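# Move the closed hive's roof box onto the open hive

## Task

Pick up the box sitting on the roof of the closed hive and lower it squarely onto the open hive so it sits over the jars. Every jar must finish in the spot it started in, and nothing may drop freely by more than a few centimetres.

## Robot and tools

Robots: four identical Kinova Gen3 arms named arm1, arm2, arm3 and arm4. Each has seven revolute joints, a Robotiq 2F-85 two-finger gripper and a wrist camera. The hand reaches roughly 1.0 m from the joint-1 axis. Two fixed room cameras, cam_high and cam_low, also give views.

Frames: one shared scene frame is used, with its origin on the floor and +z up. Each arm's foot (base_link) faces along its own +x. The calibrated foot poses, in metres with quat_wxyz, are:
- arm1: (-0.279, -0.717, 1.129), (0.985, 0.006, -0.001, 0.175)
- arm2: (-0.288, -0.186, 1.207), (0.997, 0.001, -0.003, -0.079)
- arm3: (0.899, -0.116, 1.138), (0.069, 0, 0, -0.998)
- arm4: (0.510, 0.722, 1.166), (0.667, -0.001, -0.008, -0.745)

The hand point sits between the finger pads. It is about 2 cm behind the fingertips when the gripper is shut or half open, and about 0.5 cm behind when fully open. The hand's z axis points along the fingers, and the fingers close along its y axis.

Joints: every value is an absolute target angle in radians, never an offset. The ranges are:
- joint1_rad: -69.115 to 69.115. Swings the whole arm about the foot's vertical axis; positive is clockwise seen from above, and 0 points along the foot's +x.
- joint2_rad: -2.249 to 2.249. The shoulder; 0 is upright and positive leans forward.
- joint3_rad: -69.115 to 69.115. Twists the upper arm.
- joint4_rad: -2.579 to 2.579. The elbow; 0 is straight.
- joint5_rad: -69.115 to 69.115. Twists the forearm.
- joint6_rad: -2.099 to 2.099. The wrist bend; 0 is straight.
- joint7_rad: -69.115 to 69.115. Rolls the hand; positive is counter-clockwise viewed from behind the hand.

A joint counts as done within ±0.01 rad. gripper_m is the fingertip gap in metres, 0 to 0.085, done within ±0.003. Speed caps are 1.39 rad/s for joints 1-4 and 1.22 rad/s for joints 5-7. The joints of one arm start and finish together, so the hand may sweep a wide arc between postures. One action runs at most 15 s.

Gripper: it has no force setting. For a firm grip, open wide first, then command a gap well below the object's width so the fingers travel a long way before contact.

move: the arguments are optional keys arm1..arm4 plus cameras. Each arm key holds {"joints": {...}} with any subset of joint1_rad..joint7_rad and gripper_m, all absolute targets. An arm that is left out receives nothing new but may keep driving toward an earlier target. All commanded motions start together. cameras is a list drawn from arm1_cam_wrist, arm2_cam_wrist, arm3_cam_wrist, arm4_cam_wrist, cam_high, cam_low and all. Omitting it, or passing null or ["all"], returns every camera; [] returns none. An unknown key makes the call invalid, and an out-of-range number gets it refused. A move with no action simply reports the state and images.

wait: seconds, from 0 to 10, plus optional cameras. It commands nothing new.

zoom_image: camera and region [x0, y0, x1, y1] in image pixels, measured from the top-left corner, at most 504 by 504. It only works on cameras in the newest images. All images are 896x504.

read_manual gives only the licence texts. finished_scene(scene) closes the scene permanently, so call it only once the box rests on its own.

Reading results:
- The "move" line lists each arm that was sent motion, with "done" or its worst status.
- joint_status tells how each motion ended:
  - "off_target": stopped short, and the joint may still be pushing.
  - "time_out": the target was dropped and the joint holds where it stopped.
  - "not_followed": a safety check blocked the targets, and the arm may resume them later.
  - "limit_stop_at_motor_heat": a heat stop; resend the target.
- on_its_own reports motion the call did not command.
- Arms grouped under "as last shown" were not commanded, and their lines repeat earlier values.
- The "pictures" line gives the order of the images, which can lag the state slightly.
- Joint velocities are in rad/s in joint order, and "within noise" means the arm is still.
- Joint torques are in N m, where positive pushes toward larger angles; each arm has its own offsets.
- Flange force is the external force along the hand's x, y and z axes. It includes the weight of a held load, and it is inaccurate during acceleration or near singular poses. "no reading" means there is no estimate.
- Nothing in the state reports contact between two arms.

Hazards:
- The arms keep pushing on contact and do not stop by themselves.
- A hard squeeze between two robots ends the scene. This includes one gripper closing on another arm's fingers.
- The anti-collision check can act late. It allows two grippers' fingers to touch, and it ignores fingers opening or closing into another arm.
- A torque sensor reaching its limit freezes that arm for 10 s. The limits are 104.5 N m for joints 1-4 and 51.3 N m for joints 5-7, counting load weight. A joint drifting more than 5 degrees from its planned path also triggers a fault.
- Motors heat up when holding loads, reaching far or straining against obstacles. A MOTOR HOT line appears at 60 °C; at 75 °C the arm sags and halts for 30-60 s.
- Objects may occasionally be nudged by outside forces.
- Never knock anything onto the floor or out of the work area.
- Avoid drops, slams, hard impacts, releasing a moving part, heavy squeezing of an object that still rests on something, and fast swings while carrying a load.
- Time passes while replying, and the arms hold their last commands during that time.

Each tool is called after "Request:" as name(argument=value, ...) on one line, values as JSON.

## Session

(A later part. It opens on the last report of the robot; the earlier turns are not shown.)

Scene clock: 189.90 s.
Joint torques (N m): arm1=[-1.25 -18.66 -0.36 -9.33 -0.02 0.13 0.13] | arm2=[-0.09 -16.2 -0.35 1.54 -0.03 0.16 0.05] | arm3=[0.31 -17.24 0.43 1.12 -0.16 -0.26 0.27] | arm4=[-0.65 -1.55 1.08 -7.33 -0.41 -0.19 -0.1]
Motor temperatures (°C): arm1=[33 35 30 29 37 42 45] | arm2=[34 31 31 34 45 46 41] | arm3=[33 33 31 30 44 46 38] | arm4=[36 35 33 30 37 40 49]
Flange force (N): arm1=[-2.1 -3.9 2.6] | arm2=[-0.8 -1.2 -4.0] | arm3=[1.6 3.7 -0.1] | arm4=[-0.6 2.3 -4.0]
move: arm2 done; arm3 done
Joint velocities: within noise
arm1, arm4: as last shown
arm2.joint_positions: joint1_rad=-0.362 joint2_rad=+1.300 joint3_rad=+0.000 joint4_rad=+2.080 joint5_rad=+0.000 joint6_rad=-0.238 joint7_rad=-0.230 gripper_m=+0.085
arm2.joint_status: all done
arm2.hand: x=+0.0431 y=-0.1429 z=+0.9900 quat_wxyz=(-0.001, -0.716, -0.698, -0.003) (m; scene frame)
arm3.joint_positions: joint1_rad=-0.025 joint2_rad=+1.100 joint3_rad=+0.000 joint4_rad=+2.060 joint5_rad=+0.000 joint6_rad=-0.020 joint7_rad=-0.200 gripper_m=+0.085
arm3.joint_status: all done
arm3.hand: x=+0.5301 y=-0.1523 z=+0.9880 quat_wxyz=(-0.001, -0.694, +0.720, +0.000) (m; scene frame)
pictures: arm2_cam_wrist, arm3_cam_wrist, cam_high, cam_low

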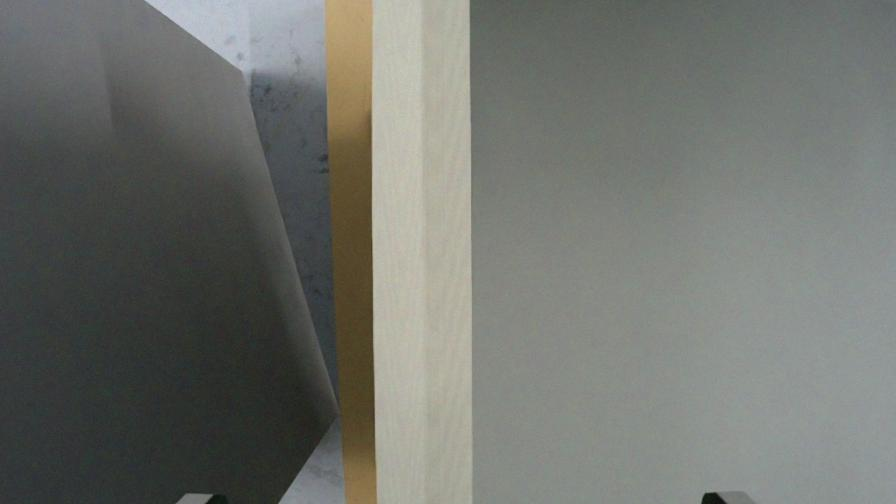

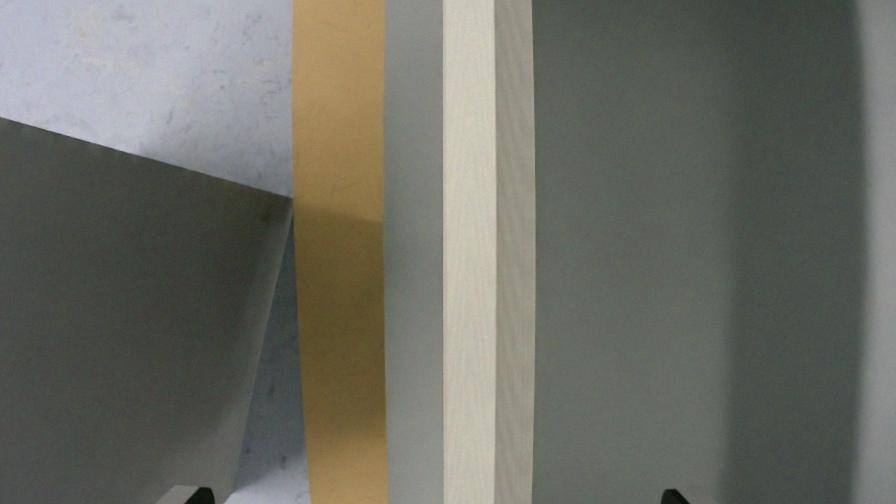

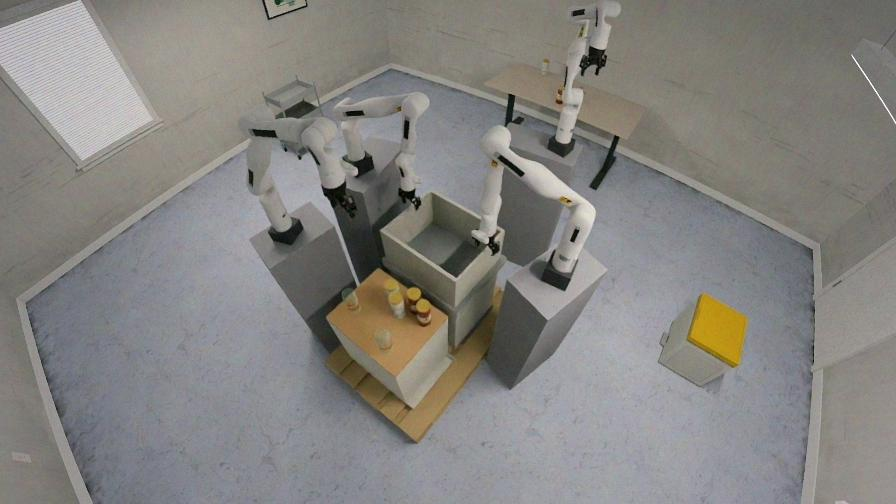

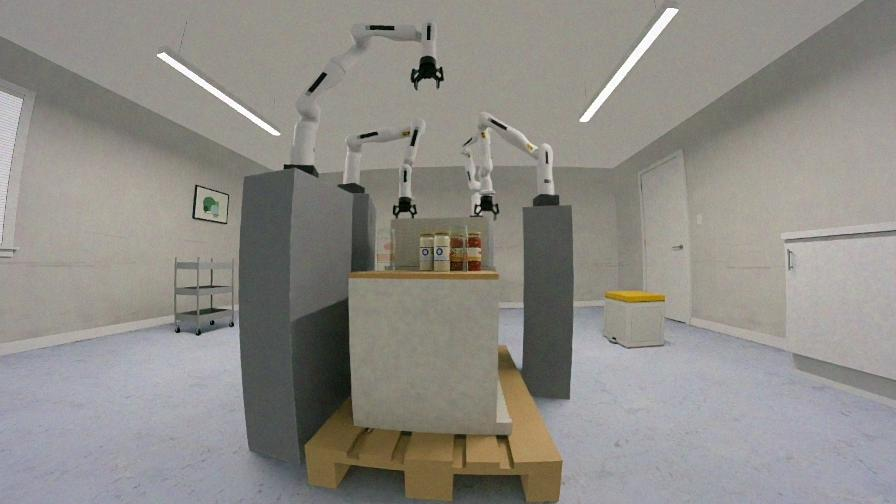

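Request:
move(arm2={"joints":{"joint1_rad":-0.3605,"joint2_rad":1.4436,"joint4_rad":1.9871,"joint6_rad":-0.2891,"joint7_rad":-0.2285}}, arm3={"joints":{"joint1_rad":-0.0254,"joint2_rad":1.2395,"joint4_rad":1.9625,"joint6_rad":-0.0604,"joint7_rad":-0.198}}, cameras=[])

Request:
move(arm2={"joints":{"gripper_m":0.008}}, arm3={"joints":{"gripper_m":0.008}}, cameras=["arm2_cam_wrist","arm3_cam_wrist","cam_high"])

Scene clock: 205.83 s.
Joint torques (N m): arm1=[-1.29 -18.72 -0.38 -9.27 0 0.25 0.16] | arm2=[-0.13 -16.34 -0.35 2.01 -0.02 0.16 0.06] | arm3=[0.27 -17.98 0.45 1.41 -0.2 -0.23 0.26] | arm4=[-0.69 -1.54 1.05 -7.41 -0.33 -0.18 -0.07]
Motor temperatures (°C): arm1=[33 35 30 29 37 42 45] | arm2=[34 31 31 34 45 45 41] | arm3=[33 33 31 30 44 46 38] | arm4=[36 35 33 30 37 40 49]
Flange force (N): arm1=[-2.1 -3.7 2.7] | arm2=[-0.9 -0.9 -4.1] | arm3=[1.3 3.4 0.4] | arm4=[-0.5 2.4 -3.6]
move: arm2 done; arm3 done
Joint velocities: within noise
arm1, arm4: as last shown
arm2.joint_positions: joint1_rad=-0.361 joint2_rad=+1.444 joint3_rad=+0.000 joint4_rad=+1.987 joint5_rad=+0.000 joint6_rad=-0.289 joint7_rad=-0.228 gripper_m=+0.085
arm2.joint_status: all done
arm2.hand: x=+0.0401 y=-0.1440 z=+0.9350 quat_wxyz=(-0.001, -0.716, -0.698, -0.003) (m; scene frame)
arm3.joint_positions: joint1_rad=-0.025 joint2_rad=+1.239 joint3_rad=+0.000 joint4_rad=+1.963 joint5_rad=+0.000 joint6_rad=-0.060 joint7_rad=-0.198 gripper_m=+0.085
arm3.joint_status: all done
arm3.hand: x=+0.5210 y=-0.1540 z=+0.9346 quat_wxyz=(-0.001, -0.695, +0.719, +0.000) (m; scene frame)
pictures: none
No camera images: "cameras" was empty.

Scene clock: 206.90 s.
Joint torques (N m): arm1=[-1.23 -18.63 -0.35 -9.3 -0.04 0.23 0.14] | arm2=[1.01 -18.06 2.35 -15.09 -0.46 -6.67 0.08] | arm3=[1.35 -11.9 1.31 -1.28 -0.38 -0.67 -0.04] | arm4=[-0.71 -1.53 0.91 -7.43 -0.36 -0.13 -0.09]
Motor temperatures (°C): arm1=[33 35 30 29 37 42 45] | arm2=[34 31 31 34 45 45 41] | arm3=[33 33 31 30 44 46 38] | arm4=[36 35 33 30 37 40 49]
Flange force (N): arm1=[-2.1 -4.1 2.8] | arm2=[-1.1 -25.5 -37.8] | arm3=[2.7 -3.0 -19.6] | arm4=[-0.3 1.9 -3.4]
move: arm2 off_target; arm3 off_target
Joint velocities: within noise
arm1, arm4: as last shown
arm2.joint_positions: joint1_rad=-0.361 joint2_rad=+1.444 joint3_rad=+0.000 joint4_rad=+1.987 joint5_rad=+0.000 joint6_rad=-0.289 joint7_rad=-0.228 gripper_m=+0.018
arm2.joint_status: gripper_m off_target (ended at +0.018, target +0.008)
arm2.hand: x=+0.0401 y=-0.1440 z=+0.9350 quat_wxyz=(-0.001, -0.716, -0.698, -0.003) (m; scene frame)
arm3.joint_positions: joint1_rad=-0.025 joint2_rad=+1.239 joint3_rad=+0.000 joint4_rad=+1.963 joint5_rad=+0.000 joint6_rad=-0.060 joint7_rad=-0.198 gripper_m=+0.018
arm3.joint_status: gripper_m off_target (ended at +0.018, target +0.008)
arm3.hand: x=+0.5210 y=-0.1540 z=+0.9346 quat_wxyz=(-0.001, -0.695, +0.719, +0.000) (m; scene frame)
pictures: arm2_cam_wrist, arm3_cam_wrist, cam_high

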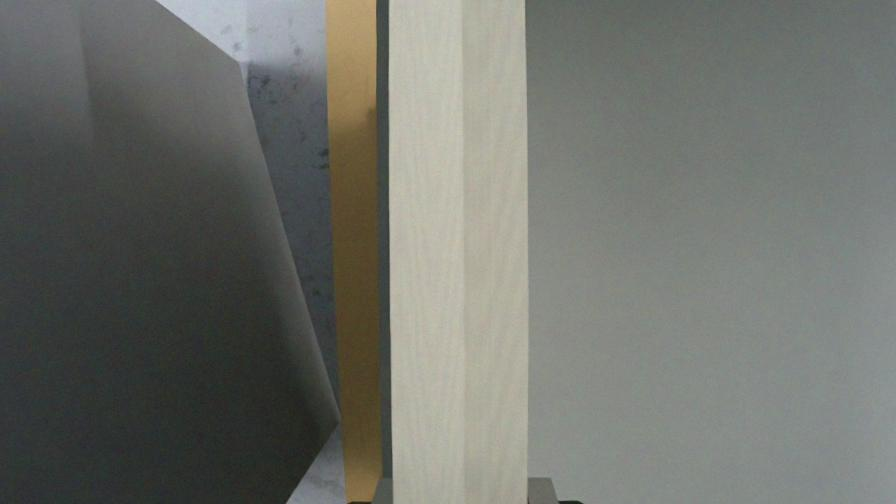

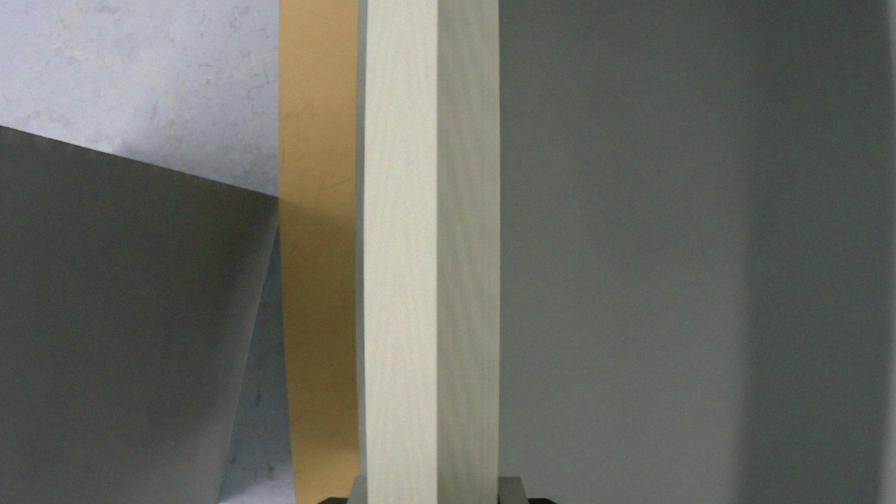

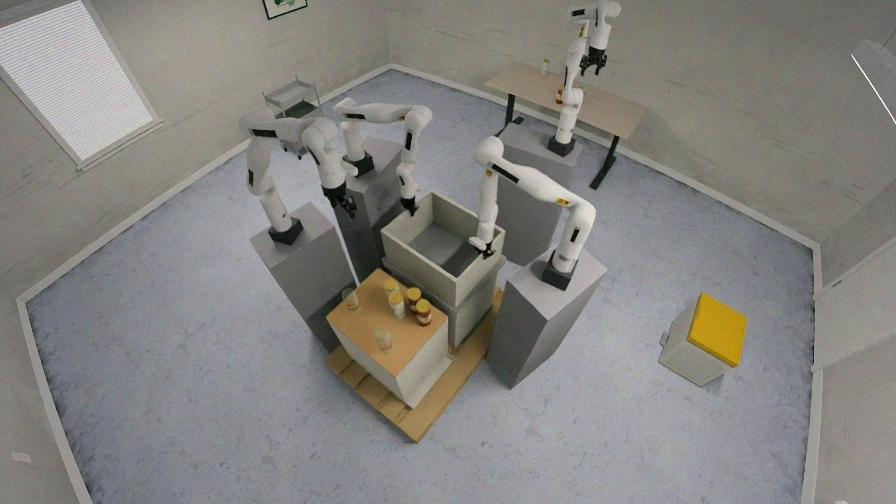

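Request:
move(arm1={"joints":{"joint1_rad":-0.162,"joint2_rad":-0.48,"joint4_rad":1.473,"joint6_rad":2.052}}, arm2={"joints":{"joint2_rad":1.3157,"joint4_rad":2.0814,"joint6_rad":-0.2555}}, arm3={"joints":{"joint2_rad":1.1091,"joint4_rad":2.0255,"joint6_rad":0.007}}, cameras=["arm2_cam_wrist","arm3_cam_wrist","cam_high","cam_low"])

Scene clock: 252.90 s.
Joint torques (N m): arm1=[-1.01 1.52 -0.66 -8.28 0.02 -0.1 0.16] | arm2=[0.48 -27.75 1.29 -2.51 -0.25 -2.89 0.01] | arm3=[1.43 -24.76 2.04 -2.79 -0.47 -1.12 -0.05] | arm4=[-0.66 -1.62 1 -7.48 -0.33 -0.2 -0.11]
Motor temperatures (°C): arm1=[33 35 30 29 37 42 45] | arm2=[34 31 31 34 45 46 41] | arm3=[33 33 31 30 44 46 38] | arm4=[36 35 33 30 37 40 49]
Flange force (N): arm1=[0.3 -0.2 2.9] | arm2=[-0.6 -10.6 16.6] | arm3=[2.4 -5.6 13.7] | arm4=[-0.5 2.1 -3.5]
move: arm1 done; arm2 done; arm3 done
Joint velocities: within noise
arm1.joint_positions: joint1_rad=-0.162 joint2_rad=-0.480 joint3_rad=+0.000 joint4_rad=+1.473 joint5_rad=+0.000 joint6_rad=+2.052 joint7_rad=-0.154 gripper_m=+0.085
arm1.joint_status: all done
arm1.hand: x=-0.1806 y=-0.6965 z=+1.6494 quat_wxyz=(-0.018, -0.569, -0.821, -0.049) (m; scene frame)
arm2.joint_positions: joint1_rad=-0.361 joint2_rad=+1.316 joint3_rad=+0.000 joint4_rad=+2.081 joint5_rad=+0.000 joint6_rad=-0.255 joint7_rad=-0.228 gripper_m=+0.018
arm2.joint_status: all done
arm2.hand: x=+0.0398 y=-0.1441 z=+0.9849 quat_wxyz=(-0.001, -0.716, -0.698, -0.003) (m; scene frame)
arm3.joint_positions: joint1_rad=-0.025 joint2_rad=+1.109 joint3_rad=+0.000 joint4_rad=+2.025 joint5_rad=+0.000 joint6_rad=+0.007 joint7_rad=-0.198 gripper_m=+0.018
arm3.joint_status: all done
arm3.hand: x=+0.5210 y=-0.1539 z=+0.9846 quat_wxyz=(-0.001, -0.695, +0.719, +0.000) (m; scene frame)
arm4: as last shown
pictures: arm2_cam_wrist, arm3_cam_wrist, cam_high, cam_low

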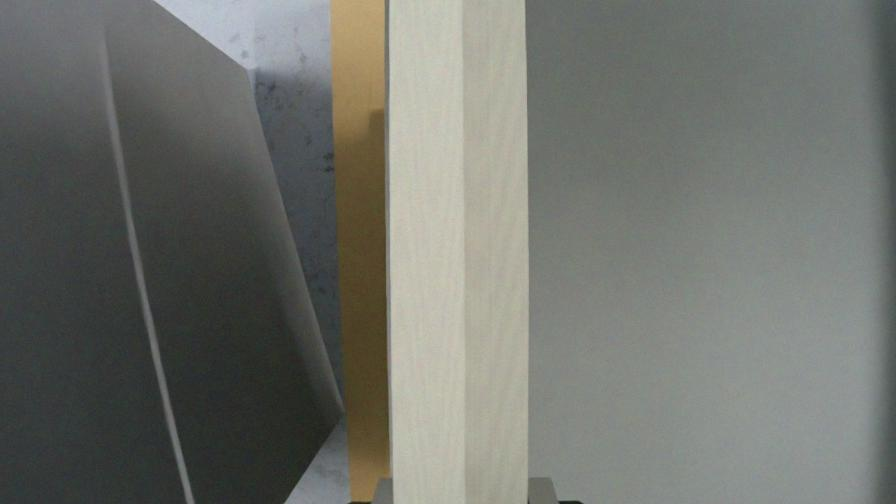

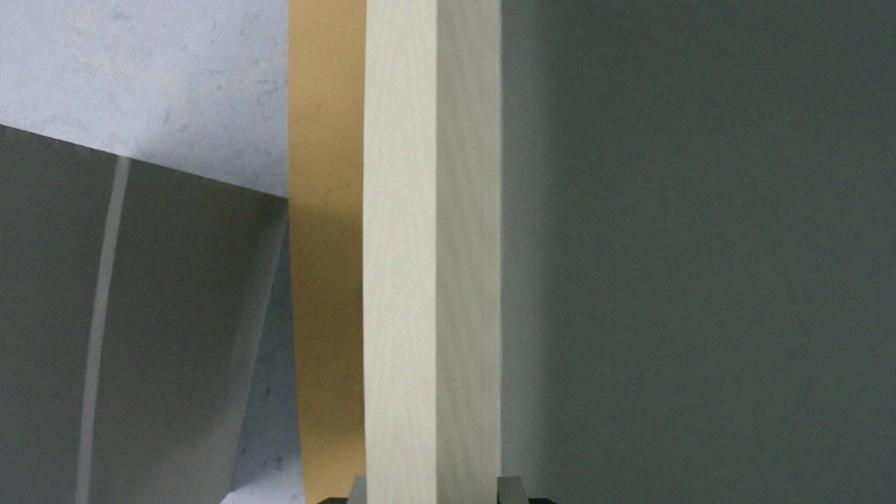

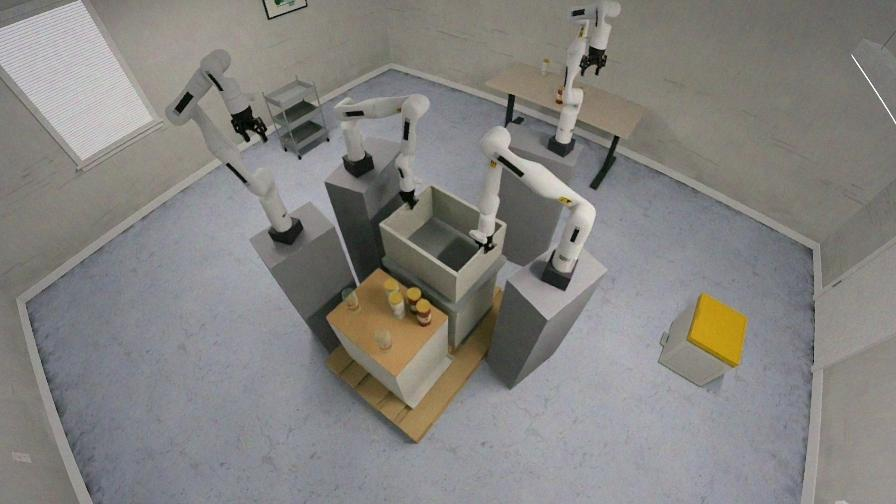

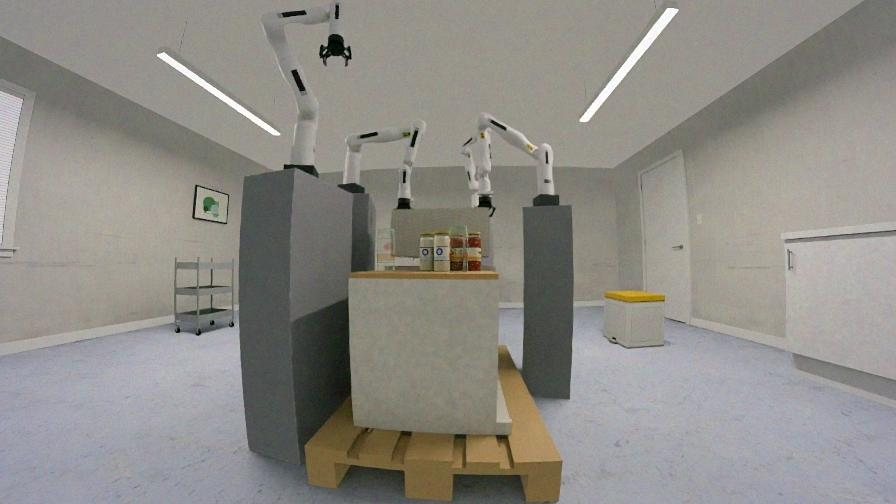

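Request:
move(arm2={"joints":{"joint2_rad":1.1797,"joint4_rad":2.158,"joint6_rad":-0.1961}}, arm3={"joints":{"joint2_rad":0.9755,"joint4_rad":2.0688,"joint6_rad":0.0973}}, cameras=[])

Request:
move(arm2={"joints":{"joint2_rad":1.0355,"joint4_rad":2.2149,"joint6_rad":-0.1088}}, arm3={"joints":{"joint2_rad":0.8409,"joint4_rad":2.0914,"joint6_rad":0.2093}}, cameras=[])

Request:
move(arm2={"joints":{"joint2_rad":0.8852,"joint4_rad":2.2499,"joint6_rad":0.0065}}, arm3={"joints":{"joint2_rad":0.709,"joint4_rad":2.0922,"joint6_rad":0.3404}})

Scene clock: 263.80 s.
Joint torques (N m): arm1=[-1.01 1.43 -0.77 -8.27 -0.01 -0.11 0.16] | arm2=[0.74 -27.93 1.93 -4.53 -0.32 -3.48 0.01] | arm3=[1.65 -24.03 1.74 -4.79 -0.48 -1.55 -0.13] | arm4=[-0.69 -1.55 1.01 -7.35 -0.33 -0.15 -0.13]
Motor temperatures (°C): arm1=[33 35 30 29 37 42 45] | arm2=[34 32 31 34 45 46 41] | arm3=[33 33 31 30 44 46 38] | arm4=[36 35 33 30 37 40 49]
Flange force (N): arm1=[-0.1 0.0 2.7] | arm2=[0.0 -12.7 17.2] | arm3=[2.8 -7.0 12.5] | arm4=[-0.5 2.0 -3.8]
move: arm2 done; arm3 done
Joint velocities: within noise
arm1, arm4: as last shown
arm2.joint_positions: joint1_rad=-0.361 joint2_rad=+1.180 joint3_rad=+0.000 joint4_rad=+2.158 joint5_rad=+0.000 joint6_rad=-0.196 joint7_rad=-0.228 gripper_m=+0.018
arm2.joint_status: all done
arm2.hand: x=+0.0395 y=-0.1442 z=+1.0350 quat_wxyz=(-0.001, -0.716, -0.698, -0.003) (m; scene frame)
arm3.joint_positions: joint1_rad=-0.025 joint2_rad=+0.976 joint3_rad=+0.000 joint4_rad=+2.069 joint5_rad=+0.000 joint6_rad=+0.097 joint7_rad=-0.198 gripper_m=+0.018
arm3.joint_status: all done
arm3.hand: x=+0.5211 y=-0.1539 z=+1.0345 quat_wxyz=(-0.001, -0.695, +0.719, +0.000) (m; scene frame)
pictures: none
No camera images: "cameras" was empty.

Scene clock: 264.87 s.
Joint torques (N m): arm1=[-1.04 1.44 -0.75 -8.32 -0.01 -0.1 0.18] | arm2=[0.82 -27.6 2.02 -6.86 -0.27 -3.89 -0.04] | arm3=[1.59 -23 1.78 -6.76 -0.38 -1.8 -0.15] | arm4=[-0.71 -1.52 1.02 -7.37 -0.35 -0.14 -0.09]
Motor temperatures (°C): arm1=[33 35 30 29 37 42 45] | arm2=[34 32 31 34 45 46 41] | arm3=[33 33 31 30 44 46 38] | arm4=[36 35 33 30 37 40 49]
Flange force (N): arm1=[0.0 -0.1 2.9] | arm2=[-0.1 -14.8 17.8] | arm3=[2.5 -8.4 11.6] | arm4=[-0.5 2.2 -3.6]
move: arm2 done; arm3 done
Joint velocities: within noise
arm1, arm4: as last shown
arm2.joint_positions: joint1_rad=-0.361 joint2_rad=+1.035 joint3_rad=+0.000 joint4_rad=+2.215 joint5_rad=+0.000 joint6_rad=-0.109 joint7_rad=-0.228 gripper_m=+0.018
arm2.joint_status: all done
arm2.hand: x=+0.0393 y=-0.1443 z=+1.0851 quat_wxyz=(-0.001, -0.716, -0.698, -0.003) (m; scene frame)
arm3.joint_positions: joint1_rad=-0.025 joint2_rad=+0.841 joint3_rad=+0.000 joint4_rad=+2.091 joint5_rad=+0.000 joint6_rad=+0.209 joint7_rad=-0.198 gripper_m=+0.018
arm3.joint_status: all done
arm3.hand: x=+0.5211 y=-0.1538 z=+1.0846 quat_wxyz=(-0.001, -0.695, +0.719, +0.000) (m; scene frame)
pictures: none
No camera images: "cameras" was empty.

Scene clock: 265.97 s.
Joint torques (N m): arm1=[-1.07 1.52 -0.74 -8.31 0 -0.09 0.17] | arm2=[0.88 -26.45 1.77 -8.9 -0.14 -3.97 -0.05] | arm3=[1.68 -21.78 1.92 -8.34 -0.33 -1.81 -0.17] | arm4=[-0.72 -1.64 0.96 -7.35 -0.37 -0.15 -0.07]
Motor temperatures (°C): arm1=[33 35 30 29 37 42 45] | arm2=[34 32 31 34 45 46 41] | arm3=[33 33 31 30 44 46 38] | arm4=[36 35 33 30 37 40 49]
Flange force (N): arm1=[0.1 -0.2 3.0] | arm2=[0.0 -15.7 18.4] | arm3=[2.7 -8.8 11.4] | arm4=[-0.7 2.0 -3.9]
move: arm2 done; arm3 done
Joint velocities: within noise
arm1: as last shown
arm2.joint_positions: joint1_rad=-0.361 joint2_rad=+0.885 joint3_rad=+0.000 joint4_rad=+2.250 joint5_rad=+0.000 joint6_rad=+0.006 joint7_rad=-0.228 gripper_m=+0.018
arm2.joint_status: all done
arm2.hand: x=+0.0390 y=-0.1443 z=+1.1350 quat_wxyz=(-0.001, -0.716, -0.698, -0.003) (m; scene frame)
arm3.joint_positions: joint1_rad=-0.025 joint2_rad=+0.709 joint3_rad=+0.000 joint4_rad=+2.092 joint5_rad=+0.000 joint6_rad=+0.340 joint7_rad=-0.198 gripper_m=+0.018
arm3.joint_status: all done
arm3.hand: x=+0.5211 y=-0.1538 z=+1.1345 quat_wxyz=(-0.001, -0.695, +0.719, +0.000) (m; scene frame)
arm4.joint_positions: joint1_rad=-0.828 joint2_rad=-0.298 joint3_rad=-0.033 joint4_rad=+1.506 joint5_rad=+0.015 joint6_rad=+1.934 joint7_rad=+1.887 gripper_m=+0.085
arm4.joint_status: not commanded
arm4.hand: x=+0.6012 y=+0.5842 z=+1.6564 quat_wxyz=(+0.001, -0.253, -0.967, +0.015) (m; scene frame)
pictures: arm1_cam_wrist, arm2_cam_wrist, arm3_cam_wrist, arm4_cam_wrist, cam_high, cam_low

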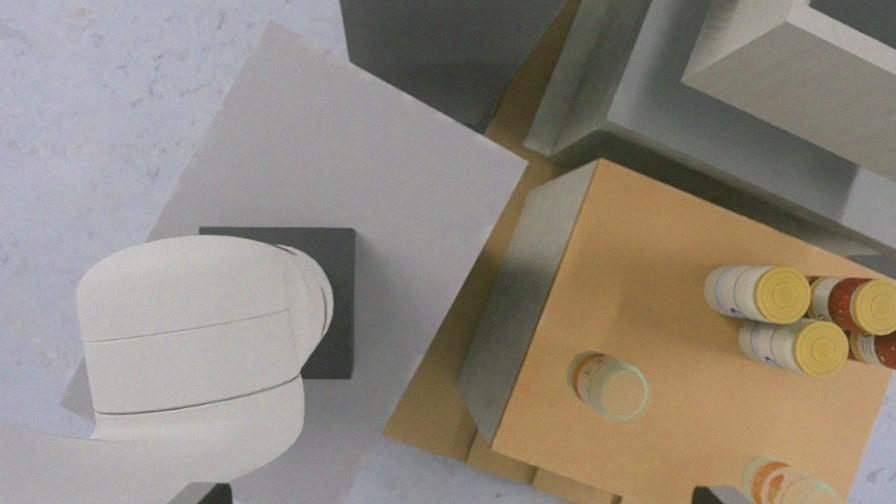

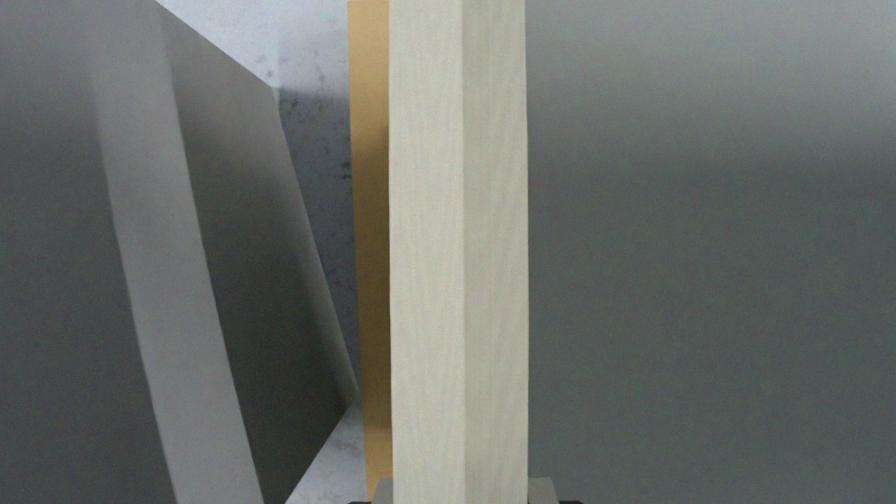

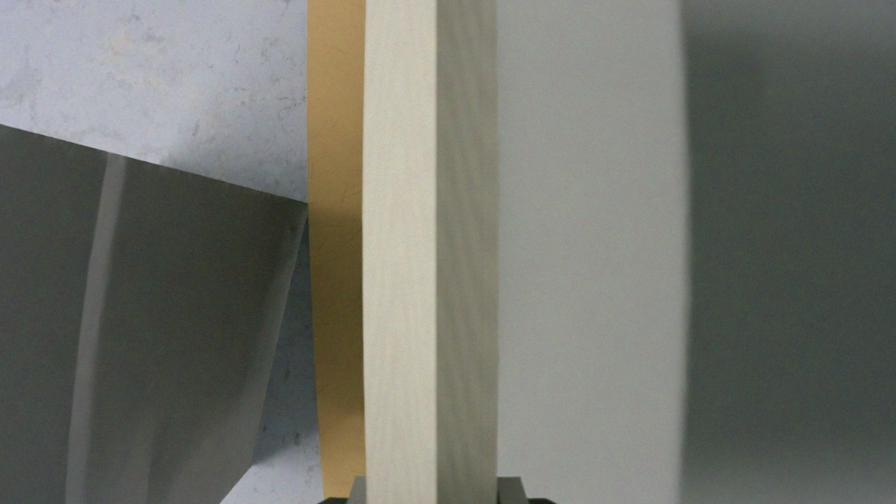

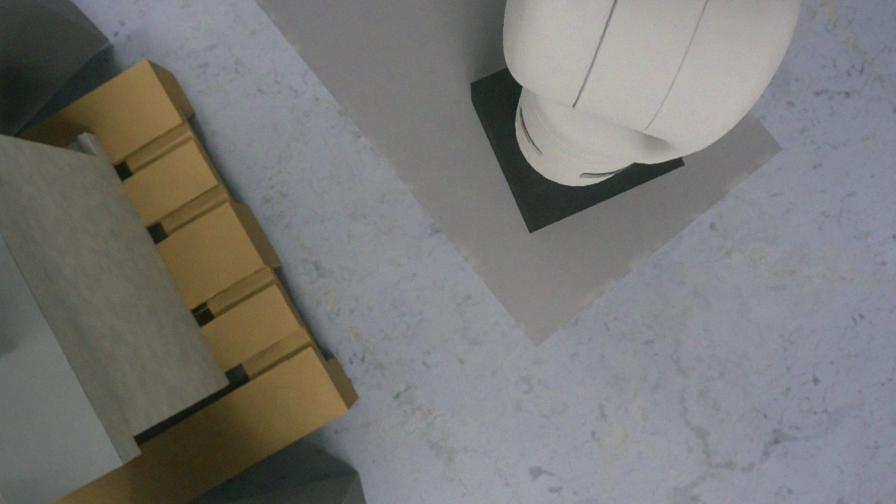

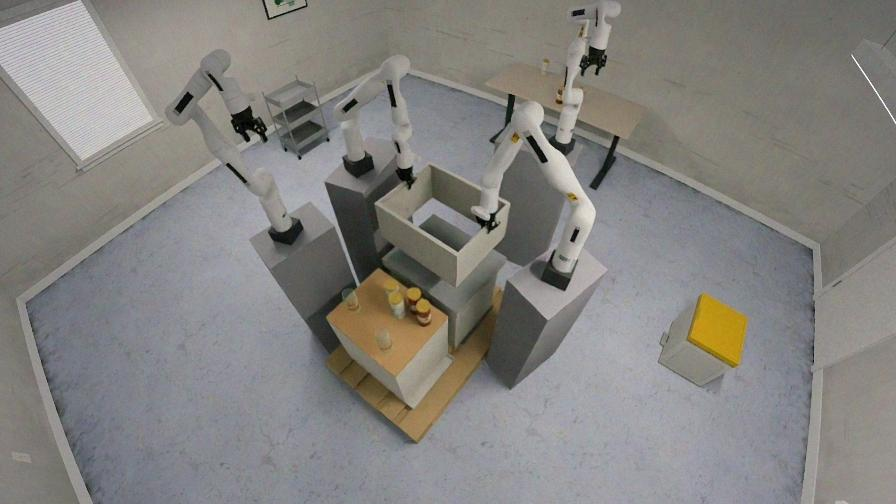

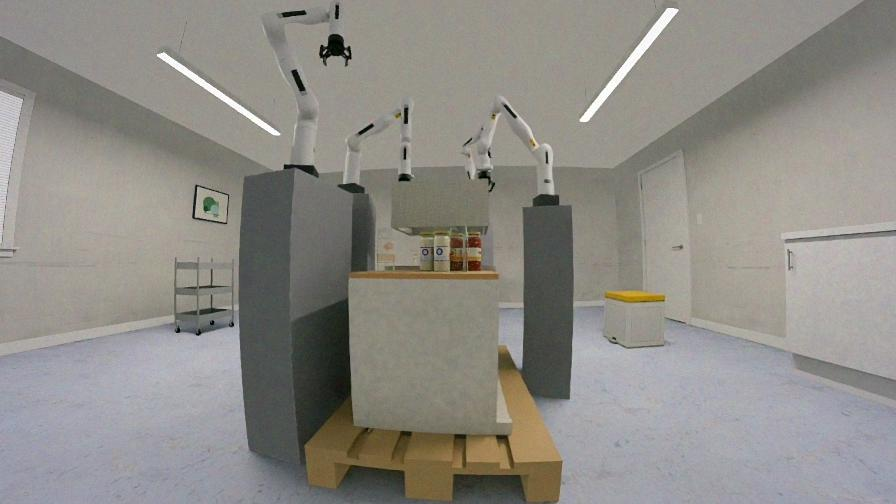

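Request:
move(arm2={"joints":{"joint2_rad":0.7016,"joint4_rad":2.2606,"joint6_rad":0.1794}}, arm3={"joints":{"joint2_rad":0.5606,"joint4_rad":2.0645,"joint6_rad":0.5165}}, cameras=[])

Request:
move(arm2={"joints":{"joint1_rad":-0.1194,"joint2_rad":0.7013,"joint4_rad":2.2622,"joint6_rad":0.1781,"joint7_rad":0.0169}}, arm3={"joints":{"joint1_rad":-0.2181,"joint2_rad":0.5809,"joint4_rad":2.015,"joint6_rad":0.5457,"joint7_rad":-0.3859}}, cameras=["cam_high","cam_low"])

Request:
move(arm2={"joints":{"joint1_rad":0.1132,"joint2_rad":0.7125,"joint4_rad":2.2037,"joint6_rad":0.2254,"joint7_rad":0.2538}}, arm3={"joints":{"joint1_rad":-0.3887,"joint2_rad":0.6214,"joint4_rad":1.9187,"joint6_rad":0.6015,"joint7_rad":-0.5522}}, cameras=["cam_high","cam_low"])

Request:
zoom_image(camera="cam_low", region=[340, 150, 540, 300])

Scene clock: 313.70 s.
Joint torques (N m): arm1=[-1.08 1.52 -0.69 -8.32 0.04 -0.04 0.16] | arm2=[1 -25.06 1.73 -12.45 0.11 -4.34 -0.07] | arm3=[1.99 -20.23 1.92 -10.63 -0.22 -2.13 -0.19] | arm4=[-0.68 -1.61 0.97 -7.32 -0.37 -0.21 -0.12]
Motor temperatures (°C): arm1=[33 34 30 29 37 42 45] | arm2=[34 33 31 33 45 45 41] | arm3=[33 34 31 30 44 45 38] | arm4=[36 35 33 30 37 40 49]
Flange force (N): arm1=[0.3 -0.2 3.2] | arm2=[0.2 -17.9 19.1] | arm3=[3.5 -10.1 10.5] | arm4=[-0.6 1.9 -4.1]
move: arm2 done; arm3 done
Joint velocities: within noise
arm1, arm4: as last shown
arm2.joint_positions: joint1_rad=-0.361 joint2_rad=+0.702 joint3_rad=+0.000 joint4_rad=+2.261 joint5_rad=+0.000 joint6_rad=+0.179 joint7_rad=-0.228 gripper_m=+0.018
arm2.joint_status: all done
arm2.hand: x=+0.0385 y=-0.1445 z=+1.1950 quat_wxyz=(-0.001, -0.716, -0.698, -0.003) (m; scene frame)
arm3.joint_positions: joint1_rad=-0.025 joint2_rad=+0.561 joint3_rad=+0.000 joint4_rad=+2.064 joint5_rad=+0.000 joint6_rad=+0.517 joint7_rad=-0.198 gripper_m=+0.018
arm3.joint_status: all done
arm3.hand: x=+0.5211 y=-0.1537 z=+1.1945 quat_wxyz=(-0.001, -0.695, +0.719, +0.000) (m; scene frame)
pictures: none
No camera images: "cameras" was empty.

Scene clock: 315.00 s.
Joint torques (N m): arm1=[-1.01 1.41 -0.78 -8.28 -0.04 -0.06 0.13] | arm2=[0.16 -25.11 0.4 -13.25 -0.24 -4.71 -0.25] | arm3=[3.32 -21.5 3.43 -11.38 0.18 -2.38 -0.24] | arm4=[-0.69 -1.54 1.03 -7.39 -0.37 -0.17 -0.1]
Motor temperatures (°C): arm1=[33 34 30 29 37 42 45] | arm2=[34 33 31 33 45 45 41] | arm3=[33 34 31 30 44 45 38] | arm4=[36 35 33 30 37 40 49]
Flange force (N): arm1=[-0.2 0.1 2.8] | arm2=[1.6 -19.0 18.3] | arm3=[4.2 -12.0 11.4] | arm4=[-0.4 2.2 -3.7]
move: arm2 done; arm3 done
Joint velocities: within noise
arm1, arm4: as last shown
arm2.joint_positions: joint1_rad=-0.119 joint2_rad=+0.701 joint3_rad=+0.000 joint4_rad=+2.262 joint5_rad=+0.000 joint6_rad=+0.178 joint7_rad=+0.017 gripper_m=+0.018
arm2.joint_status: all done
arm2.hand: x=+0.0385 y=-0.2234 z=+1.1949 quat_wxyz=(-0.001, -0.715, -0.699, -0.003) (m; scene frame)
arm3.joint_positions: joint1_rad=-0.218 joint2_rad=+0.581 joint3_rad=+0.000 joint4_rad=+2.015 joint5_rad=+0.000 joint6_rad=+0.546 joint7_rad=-0.386 gripper_m=+0.018
arm3.joint_status: all done
arm3.hand: x=+0.5211 y=-0.2307 z=+1.1946 quat_wxyz=(-0.001, -0.697, +0.717, +0.000) (m; scene frame)
pictures: cam_high, cam_low

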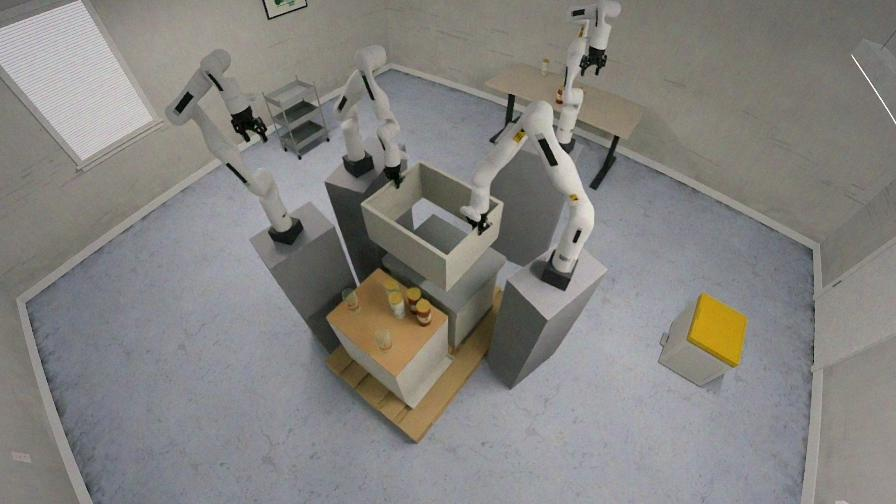

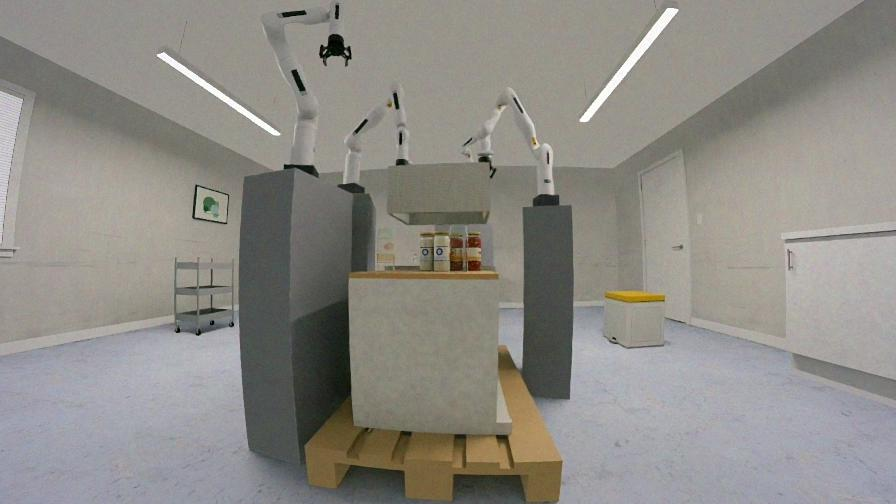

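Scene clock: 316.27 s.
Joint torques (N m): arm1=[-1.06 1.47 -0.67 -8.24 -0.01 -0.08 0.17] | arm2=[-1.17 -26.35 -1.46 -14.85 -0.55 -5.16 -0.32] | arm3=[5 -23.46 4.94 -12.19 0.68 -2.65 -0.23] | arm4=[-0.66 -1.52 0.97 -7.32 -0.42 -0.14 -0.05]
Motor temperatures (°C): arm1=[33 34 30 29 37 42 45] | arm2=[34 33 31 34 45 45 41] | arm3=[33 34 31 30 44 45 38] | arm4=[36 35 33 30 37 40 49]
Flange force (N): arm1=[0.3 -0.1 2.7] | arm2=[2.7 -20.7 17.9] | arm3=[5.2 -14.1 12.0] | arm4=[-0.5 2.1 -3.9]
move: arm2 done; arm3 done
Joint velocities: within noise
arm1, arm4: as last shown
arm2.joint_positions: joint1_rad=+0.113 joint2_rad=+0.712 joint3_rad=+0.000 joint4_rad=+2.204 joint5_rad=+0.000 joint6_rad=+0.225 joint7_rad=+0.254 gripper_m=+0.018
arm2.joint_status: all done
arm2.hand: x=+0.0386 y=-0.3025 z=+1.1947 quat_wxyz=(-0.002, -0.713, -0.701, -0.003) (m; scene frame)
arm3.joint_positions: joint1_rad=-0.389 joint2_rad=+0.621 joint3_rad=+0.000 joint4_rad=+1.919 joint5_rad=+0.000 joint6_rad=+0.602 joint7_rad=-0.552 gripper_m=+0.018
arm3.joint_status: all done
arm3.hand: x=+0.5211 y=-0.3077 z=+1.1946 quat_wxyz=(-0.001, -0.698, +0.716, +0.000) (m; scene frame)
pictures: cam_high, cam_low

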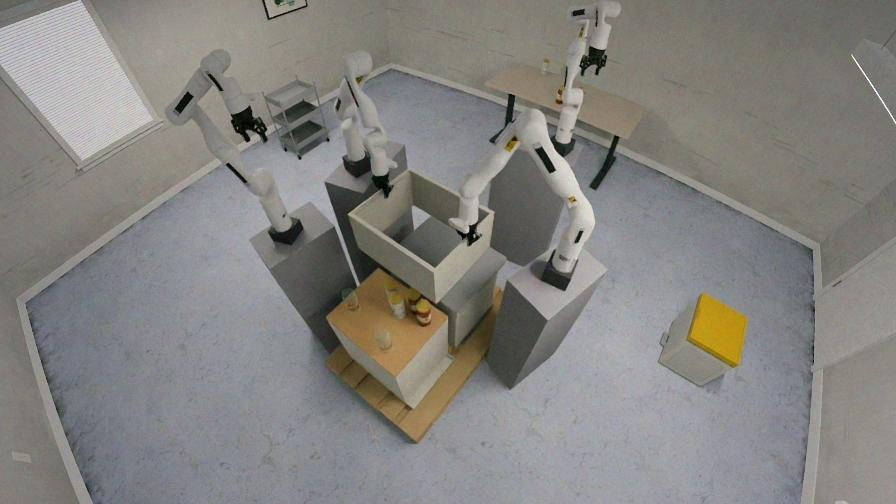

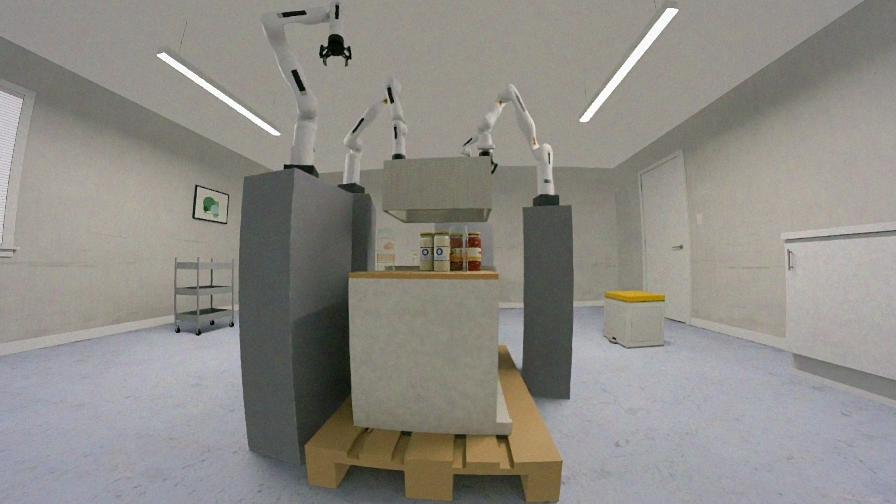

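Scaled by 2.520 from the camera's 896x504 image, which has a finer 1280x720 frame.

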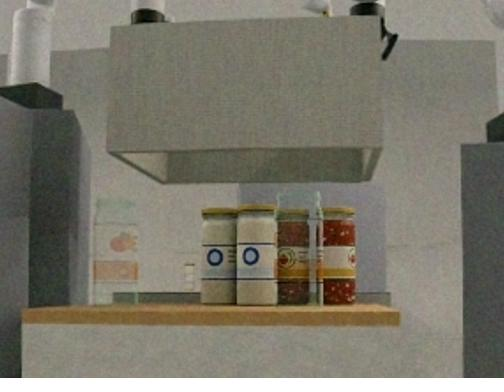

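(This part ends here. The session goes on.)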